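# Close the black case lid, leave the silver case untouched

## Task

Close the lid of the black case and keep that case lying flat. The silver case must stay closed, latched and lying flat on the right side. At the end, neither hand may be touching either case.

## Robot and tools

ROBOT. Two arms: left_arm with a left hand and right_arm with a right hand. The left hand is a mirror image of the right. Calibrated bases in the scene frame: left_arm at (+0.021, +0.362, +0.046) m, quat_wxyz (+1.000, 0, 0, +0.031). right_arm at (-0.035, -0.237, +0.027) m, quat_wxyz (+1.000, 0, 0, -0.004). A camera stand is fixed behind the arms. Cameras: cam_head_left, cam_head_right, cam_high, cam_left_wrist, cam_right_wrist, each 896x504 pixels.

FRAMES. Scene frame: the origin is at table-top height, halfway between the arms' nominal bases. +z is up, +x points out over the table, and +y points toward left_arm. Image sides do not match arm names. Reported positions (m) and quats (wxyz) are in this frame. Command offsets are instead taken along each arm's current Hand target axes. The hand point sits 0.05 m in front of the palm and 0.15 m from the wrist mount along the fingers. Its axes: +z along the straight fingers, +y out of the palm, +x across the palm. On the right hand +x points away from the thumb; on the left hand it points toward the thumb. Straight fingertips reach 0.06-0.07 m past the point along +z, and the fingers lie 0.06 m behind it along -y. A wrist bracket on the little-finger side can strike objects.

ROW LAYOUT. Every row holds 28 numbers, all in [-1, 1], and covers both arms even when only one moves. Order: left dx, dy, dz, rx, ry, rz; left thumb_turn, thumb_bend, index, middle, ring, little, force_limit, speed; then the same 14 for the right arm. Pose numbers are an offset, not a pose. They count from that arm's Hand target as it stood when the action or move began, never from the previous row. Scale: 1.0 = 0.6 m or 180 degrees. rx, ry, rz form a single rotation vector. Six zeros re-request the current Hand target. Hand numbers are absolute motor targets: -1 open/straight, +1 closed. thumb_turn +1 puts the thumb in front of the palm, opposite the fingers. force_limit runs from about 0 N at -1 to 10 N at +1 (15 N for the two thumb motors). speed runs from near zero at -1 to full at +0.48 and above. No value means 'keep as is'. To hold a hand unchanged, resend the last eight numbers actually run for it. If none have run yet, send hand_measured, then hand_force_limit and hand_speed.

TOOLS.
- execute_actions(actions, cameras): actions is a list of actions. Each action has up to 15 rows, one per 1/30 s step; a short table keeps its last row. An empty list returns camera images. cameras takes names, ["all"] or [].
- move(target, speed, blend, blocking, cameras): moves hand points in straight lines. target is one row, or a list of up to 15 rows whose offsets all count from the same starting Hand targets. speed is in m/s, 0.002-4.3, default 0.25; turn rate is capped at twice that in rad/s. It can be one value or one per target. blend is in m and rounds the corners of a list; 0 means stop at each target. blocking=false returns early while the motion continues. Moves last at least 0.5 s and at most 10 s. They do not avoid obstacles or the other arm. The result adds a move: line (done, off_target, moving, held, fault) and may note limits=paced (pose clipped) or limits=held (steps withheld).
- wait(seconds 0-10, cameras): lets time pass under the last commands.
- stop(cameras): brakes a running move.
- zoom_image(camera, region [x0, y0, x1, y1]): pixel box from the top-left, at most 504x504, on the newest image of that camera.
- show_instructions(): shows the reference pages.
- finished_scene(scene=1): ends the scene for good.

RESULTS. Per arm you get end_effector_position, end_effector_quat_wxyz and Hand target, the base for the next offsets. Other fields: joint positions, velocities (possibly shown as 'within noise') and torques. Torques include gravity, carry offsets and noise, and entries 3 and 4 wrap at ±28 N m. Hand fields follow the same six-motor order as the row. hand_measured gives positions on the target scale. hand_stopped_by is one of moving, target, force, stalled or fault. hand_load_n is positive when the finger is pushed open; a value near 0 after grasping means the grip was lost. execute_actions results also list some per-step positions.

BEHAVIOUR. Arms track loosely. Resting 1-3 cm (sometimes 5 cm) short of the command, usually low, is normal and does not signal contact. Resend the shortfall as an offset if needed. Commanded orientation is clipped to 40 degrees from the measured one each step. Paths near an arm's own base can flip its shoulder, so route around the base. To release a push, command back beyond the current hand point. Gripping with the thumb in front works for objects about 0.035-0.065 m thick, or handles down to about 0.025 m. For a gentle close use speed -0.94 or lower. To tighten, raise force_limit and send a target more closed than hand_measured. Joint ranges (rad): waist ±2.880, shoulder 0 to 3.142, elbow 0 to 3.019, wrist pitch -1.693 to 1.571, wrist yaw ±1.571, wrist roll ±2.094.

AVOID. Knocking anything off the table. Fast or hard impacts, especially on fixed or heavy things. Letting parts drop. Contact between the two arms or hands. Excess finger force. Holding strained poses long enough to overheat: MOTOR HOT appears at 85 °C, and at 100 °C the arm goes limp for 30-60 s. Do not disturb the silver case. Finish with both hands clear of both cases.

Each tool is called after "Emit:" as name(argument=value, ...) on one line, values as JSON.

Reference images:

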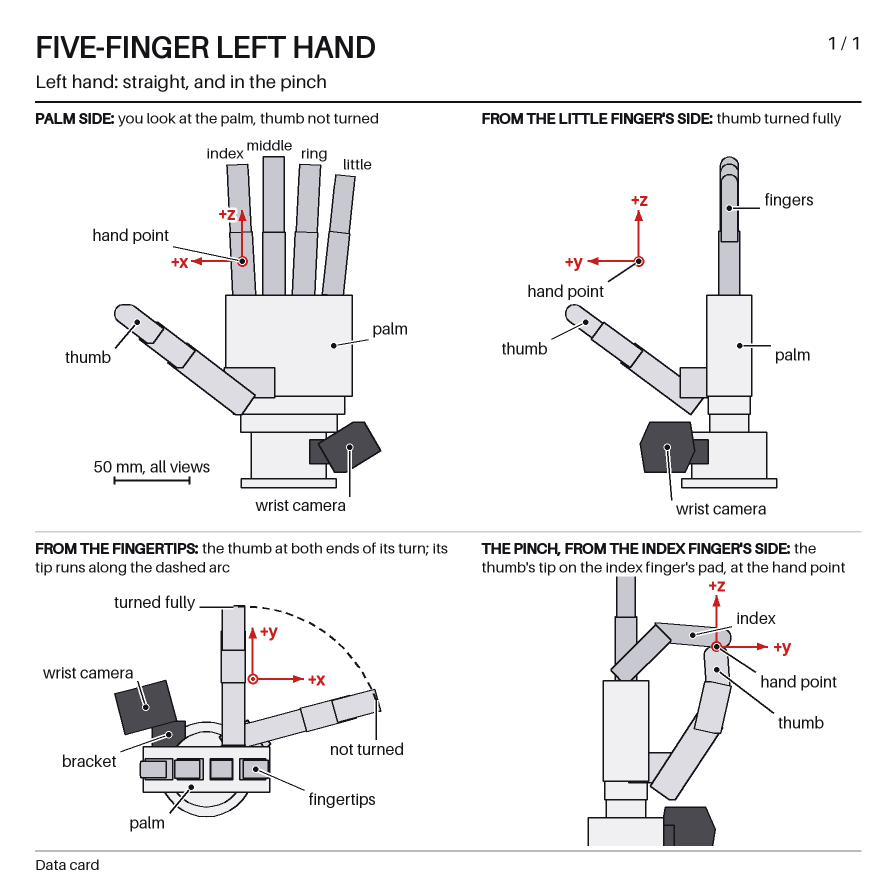

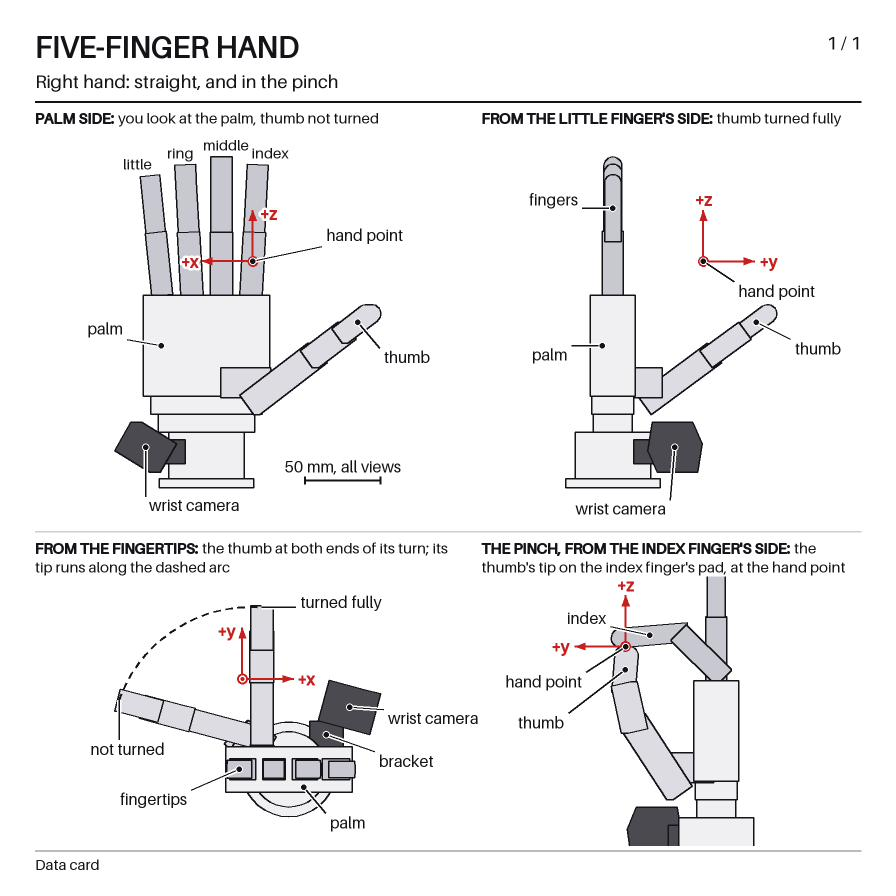

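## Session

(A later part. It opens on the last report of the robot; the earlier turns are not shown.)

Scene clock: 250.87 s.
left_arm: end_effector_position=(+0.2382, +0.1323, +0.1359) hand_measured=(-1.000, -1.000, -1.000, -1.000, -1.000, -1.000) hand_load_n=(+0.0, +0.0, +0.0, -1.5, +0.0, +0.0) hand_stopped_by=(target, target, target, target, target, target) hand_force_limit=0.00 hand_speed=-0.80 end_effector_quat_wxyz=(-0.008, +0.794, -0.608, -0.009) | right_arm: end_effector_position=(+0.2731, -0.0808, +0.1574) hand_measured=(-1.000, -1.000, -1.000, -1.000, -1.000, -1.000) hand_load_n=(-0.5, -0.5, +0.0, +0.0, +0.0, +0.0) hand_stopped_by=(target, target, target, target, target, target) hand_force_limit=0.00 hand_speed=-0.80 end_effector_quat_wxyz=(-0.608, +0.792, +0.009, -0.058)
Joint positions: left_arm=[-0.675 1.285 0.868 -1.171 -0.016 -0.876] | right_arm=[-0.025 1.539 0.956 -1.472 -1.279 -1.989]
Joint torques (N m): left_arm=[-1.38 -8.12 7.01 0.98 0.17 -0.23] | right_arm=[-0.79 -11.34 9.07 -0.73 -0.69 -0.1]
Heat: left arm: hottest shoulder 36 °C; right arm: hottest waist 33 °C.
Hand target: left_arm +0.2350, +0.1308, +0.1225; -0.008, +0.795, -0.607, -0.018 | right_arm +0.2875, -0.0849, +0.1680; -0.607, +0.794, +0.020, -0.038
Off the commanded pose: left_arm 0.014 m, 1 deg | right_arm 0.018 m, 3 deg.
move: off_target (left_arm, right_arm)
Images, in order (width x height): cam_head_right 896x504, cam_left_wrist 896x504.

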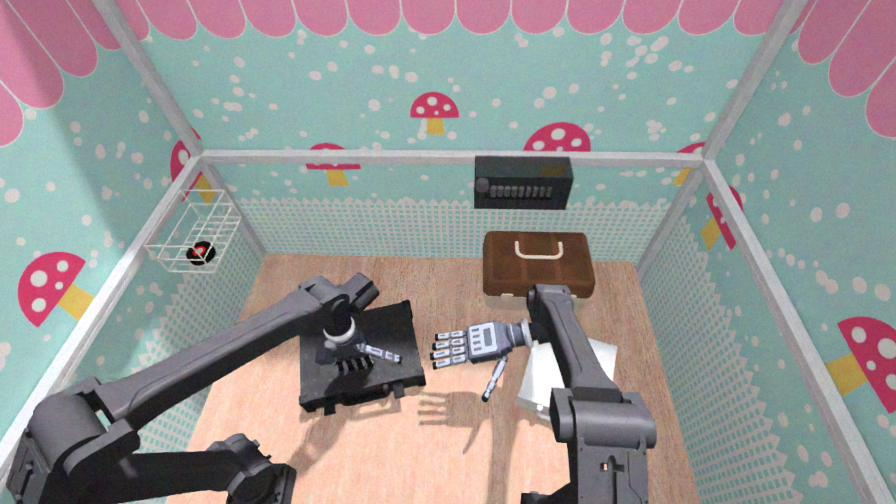

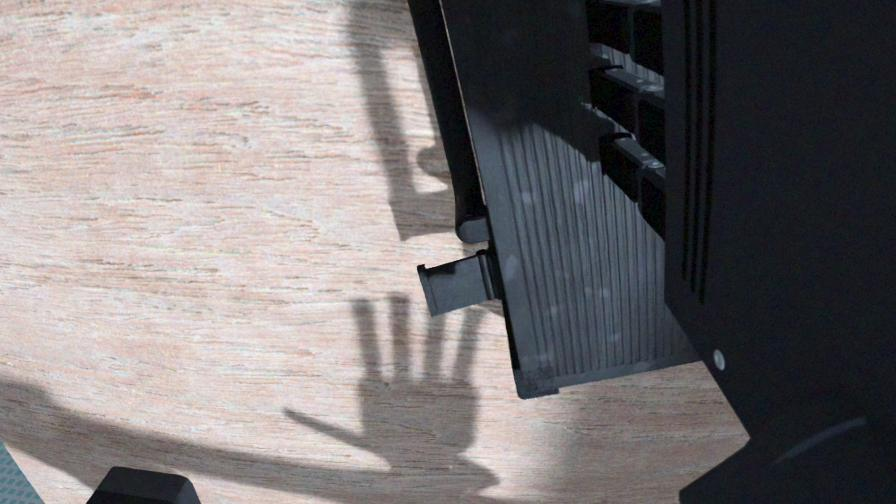

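Emit:
move(target=[0,0,-0.25,0,0,0,-1,-1,-1,-1,-1,-1,0,-0.8,0,0,0,0,0,0,-1,-1,-1,-1,-1,-1,0,-0.8], speed=0.15, cameras=["all"])

Emit:
zoom_image(camera="cam_head_right", region=[280, 290, 450, 430])

Emit:
zoom_image(camera="cam_head_left", region=[500, 300, 630, 440])

Scene clock: 254.37 s.
left_arm: end_effector_position=(+0.2290, +0.1373, +0.2515) hand_measured=(-1.000, -1.000, -1.000, -1.000, -1.000, -1.000) hand_load_n=(+0.0, +0.0, +0.0, +0.0, +0.0, +0.0) hand_stopped_by=(target, target, target, target, target, target) hand_force_limit=0.00 hand_speed=-0.80 end_effector_quat_wxyz=(-0.007, +0.793, -0.608, -0.042) | right_arm: end_effector_position=(+0.2731, -0.0808, +0.1574) hand_measured=(-1.000, -1.000, -1.000, -1.000, -1.000, -1.000) hand_load_n=(-0.5, +0.0, +0.0, +0.0, +0.0, +0.0) hand_stopped_by=(target, target, target, target, target, target) hand_force_limit=0.00 hand_speed=-0.80 end_effector_quat_wxyz=(-0.608, +0.792, +0.009, -0.058)
Joint positions: left_arm=[-0.679 1.223 1.125 -1.556 -0.016 -0.88] | right_arm=[-0.025 1.539 0.956 -1.472 -1.279 -1.989]
Joint torques (N m): left_arm=[-0.97 -9.99 13.68 -0.59 0.14 -0.28] | right_arm=[-0.79 -11.28 9.07 -0.75 -0.68 -0.11]
Heat: left arm: hottest shoulder 36 °C; right arm: hottest waist 33 °C.
Hand target: left_arm +0.2378, +0.1258, +0.2723; -0.008, +0.795, -0.607, -0.018 | right_arm +0.2875, -0.0849, +0.1680; -0.607, +0.794, +0.020, -0.038
Off the commanded pose: left_arm 0.025 m, 3 deg | right_arm 0.018 m, 3 deg.
move: off_target (left_arm, right_arm)

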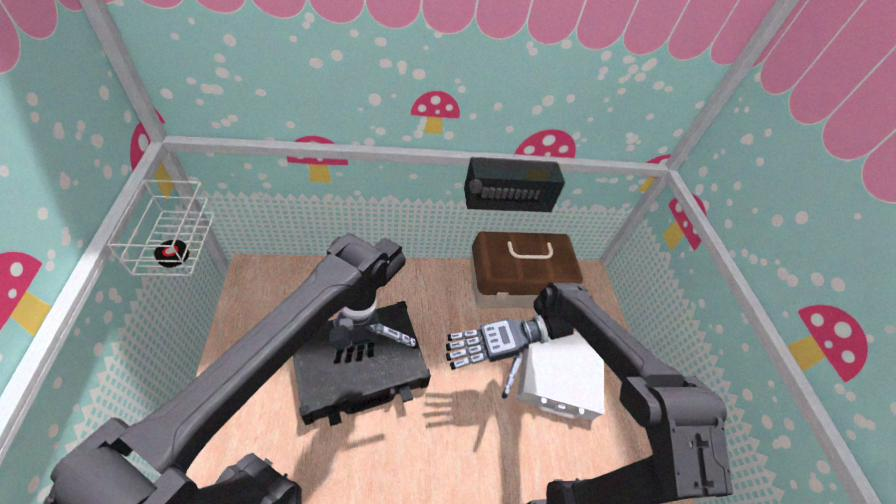

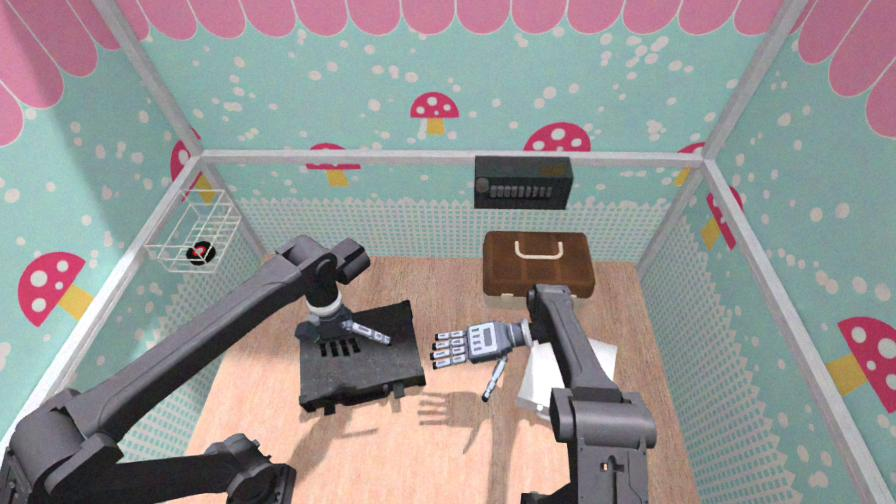

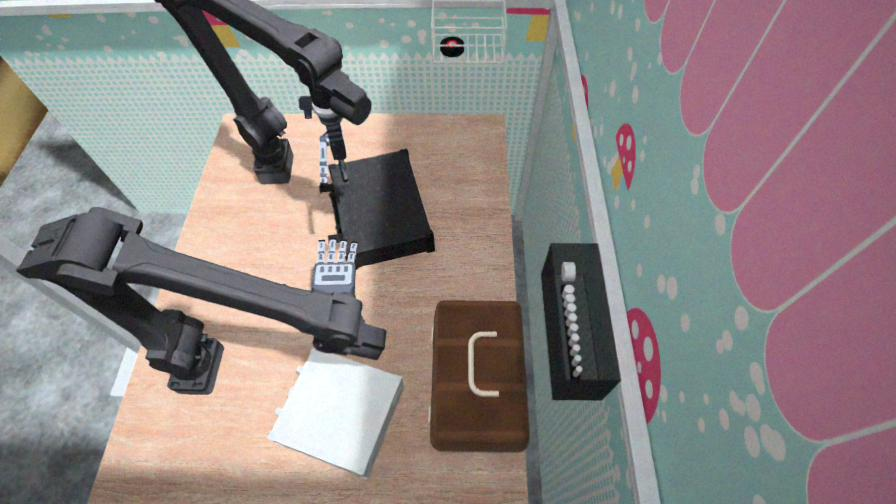

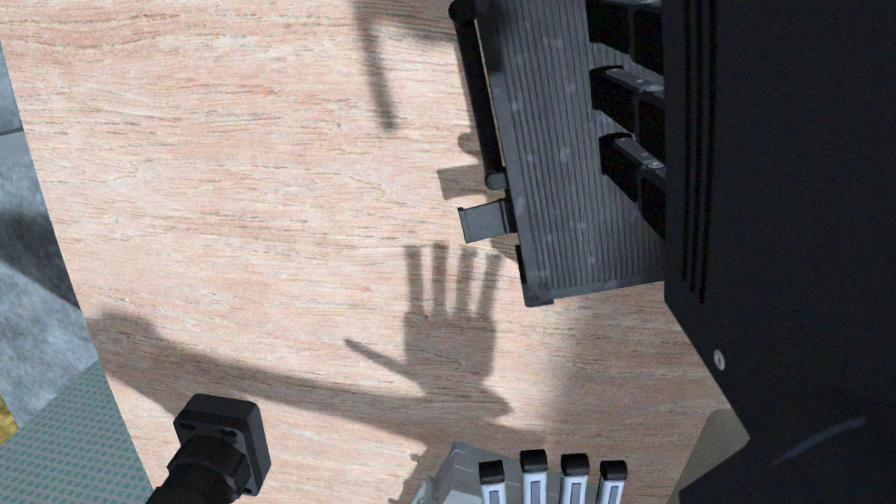

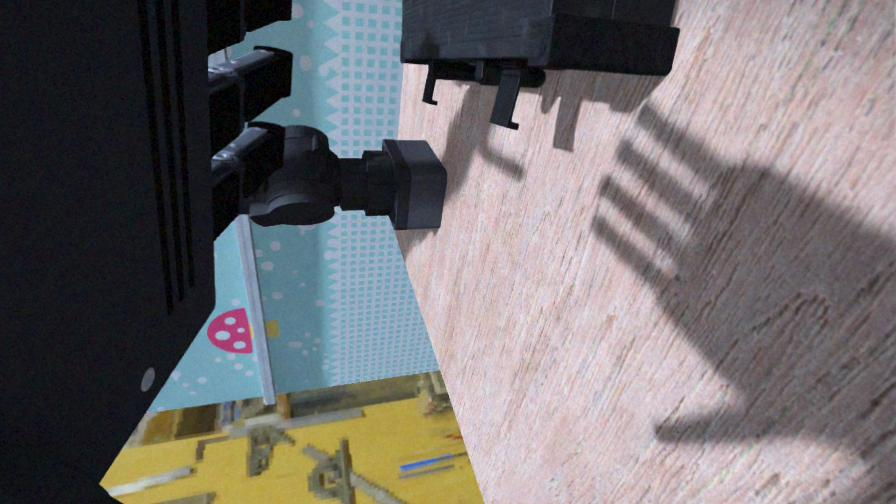

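Scaled by 2.965 from the camera's 896x504 image, which has a finer 1280x720 frame.

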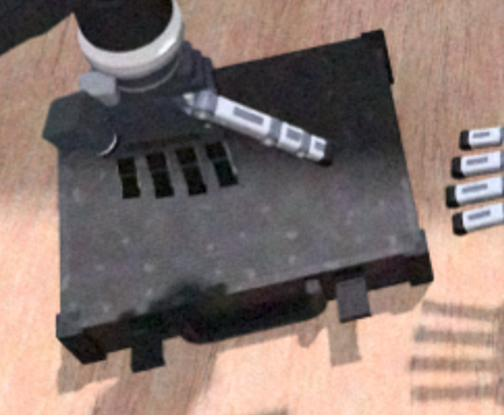

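Scaled by 3.600 from the camera's 896x504 image, which has a finer 1280x720 frame.

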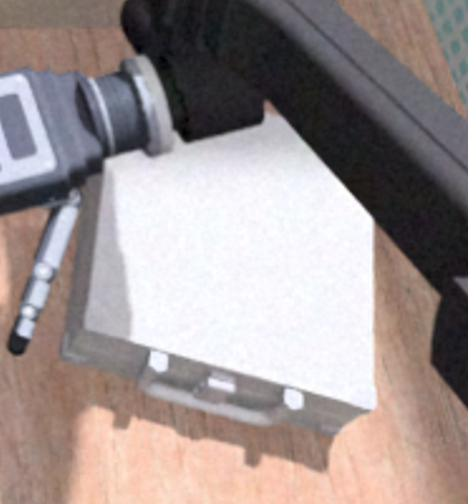

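Emit:
finished_scene()

The scene is finished: the task was done.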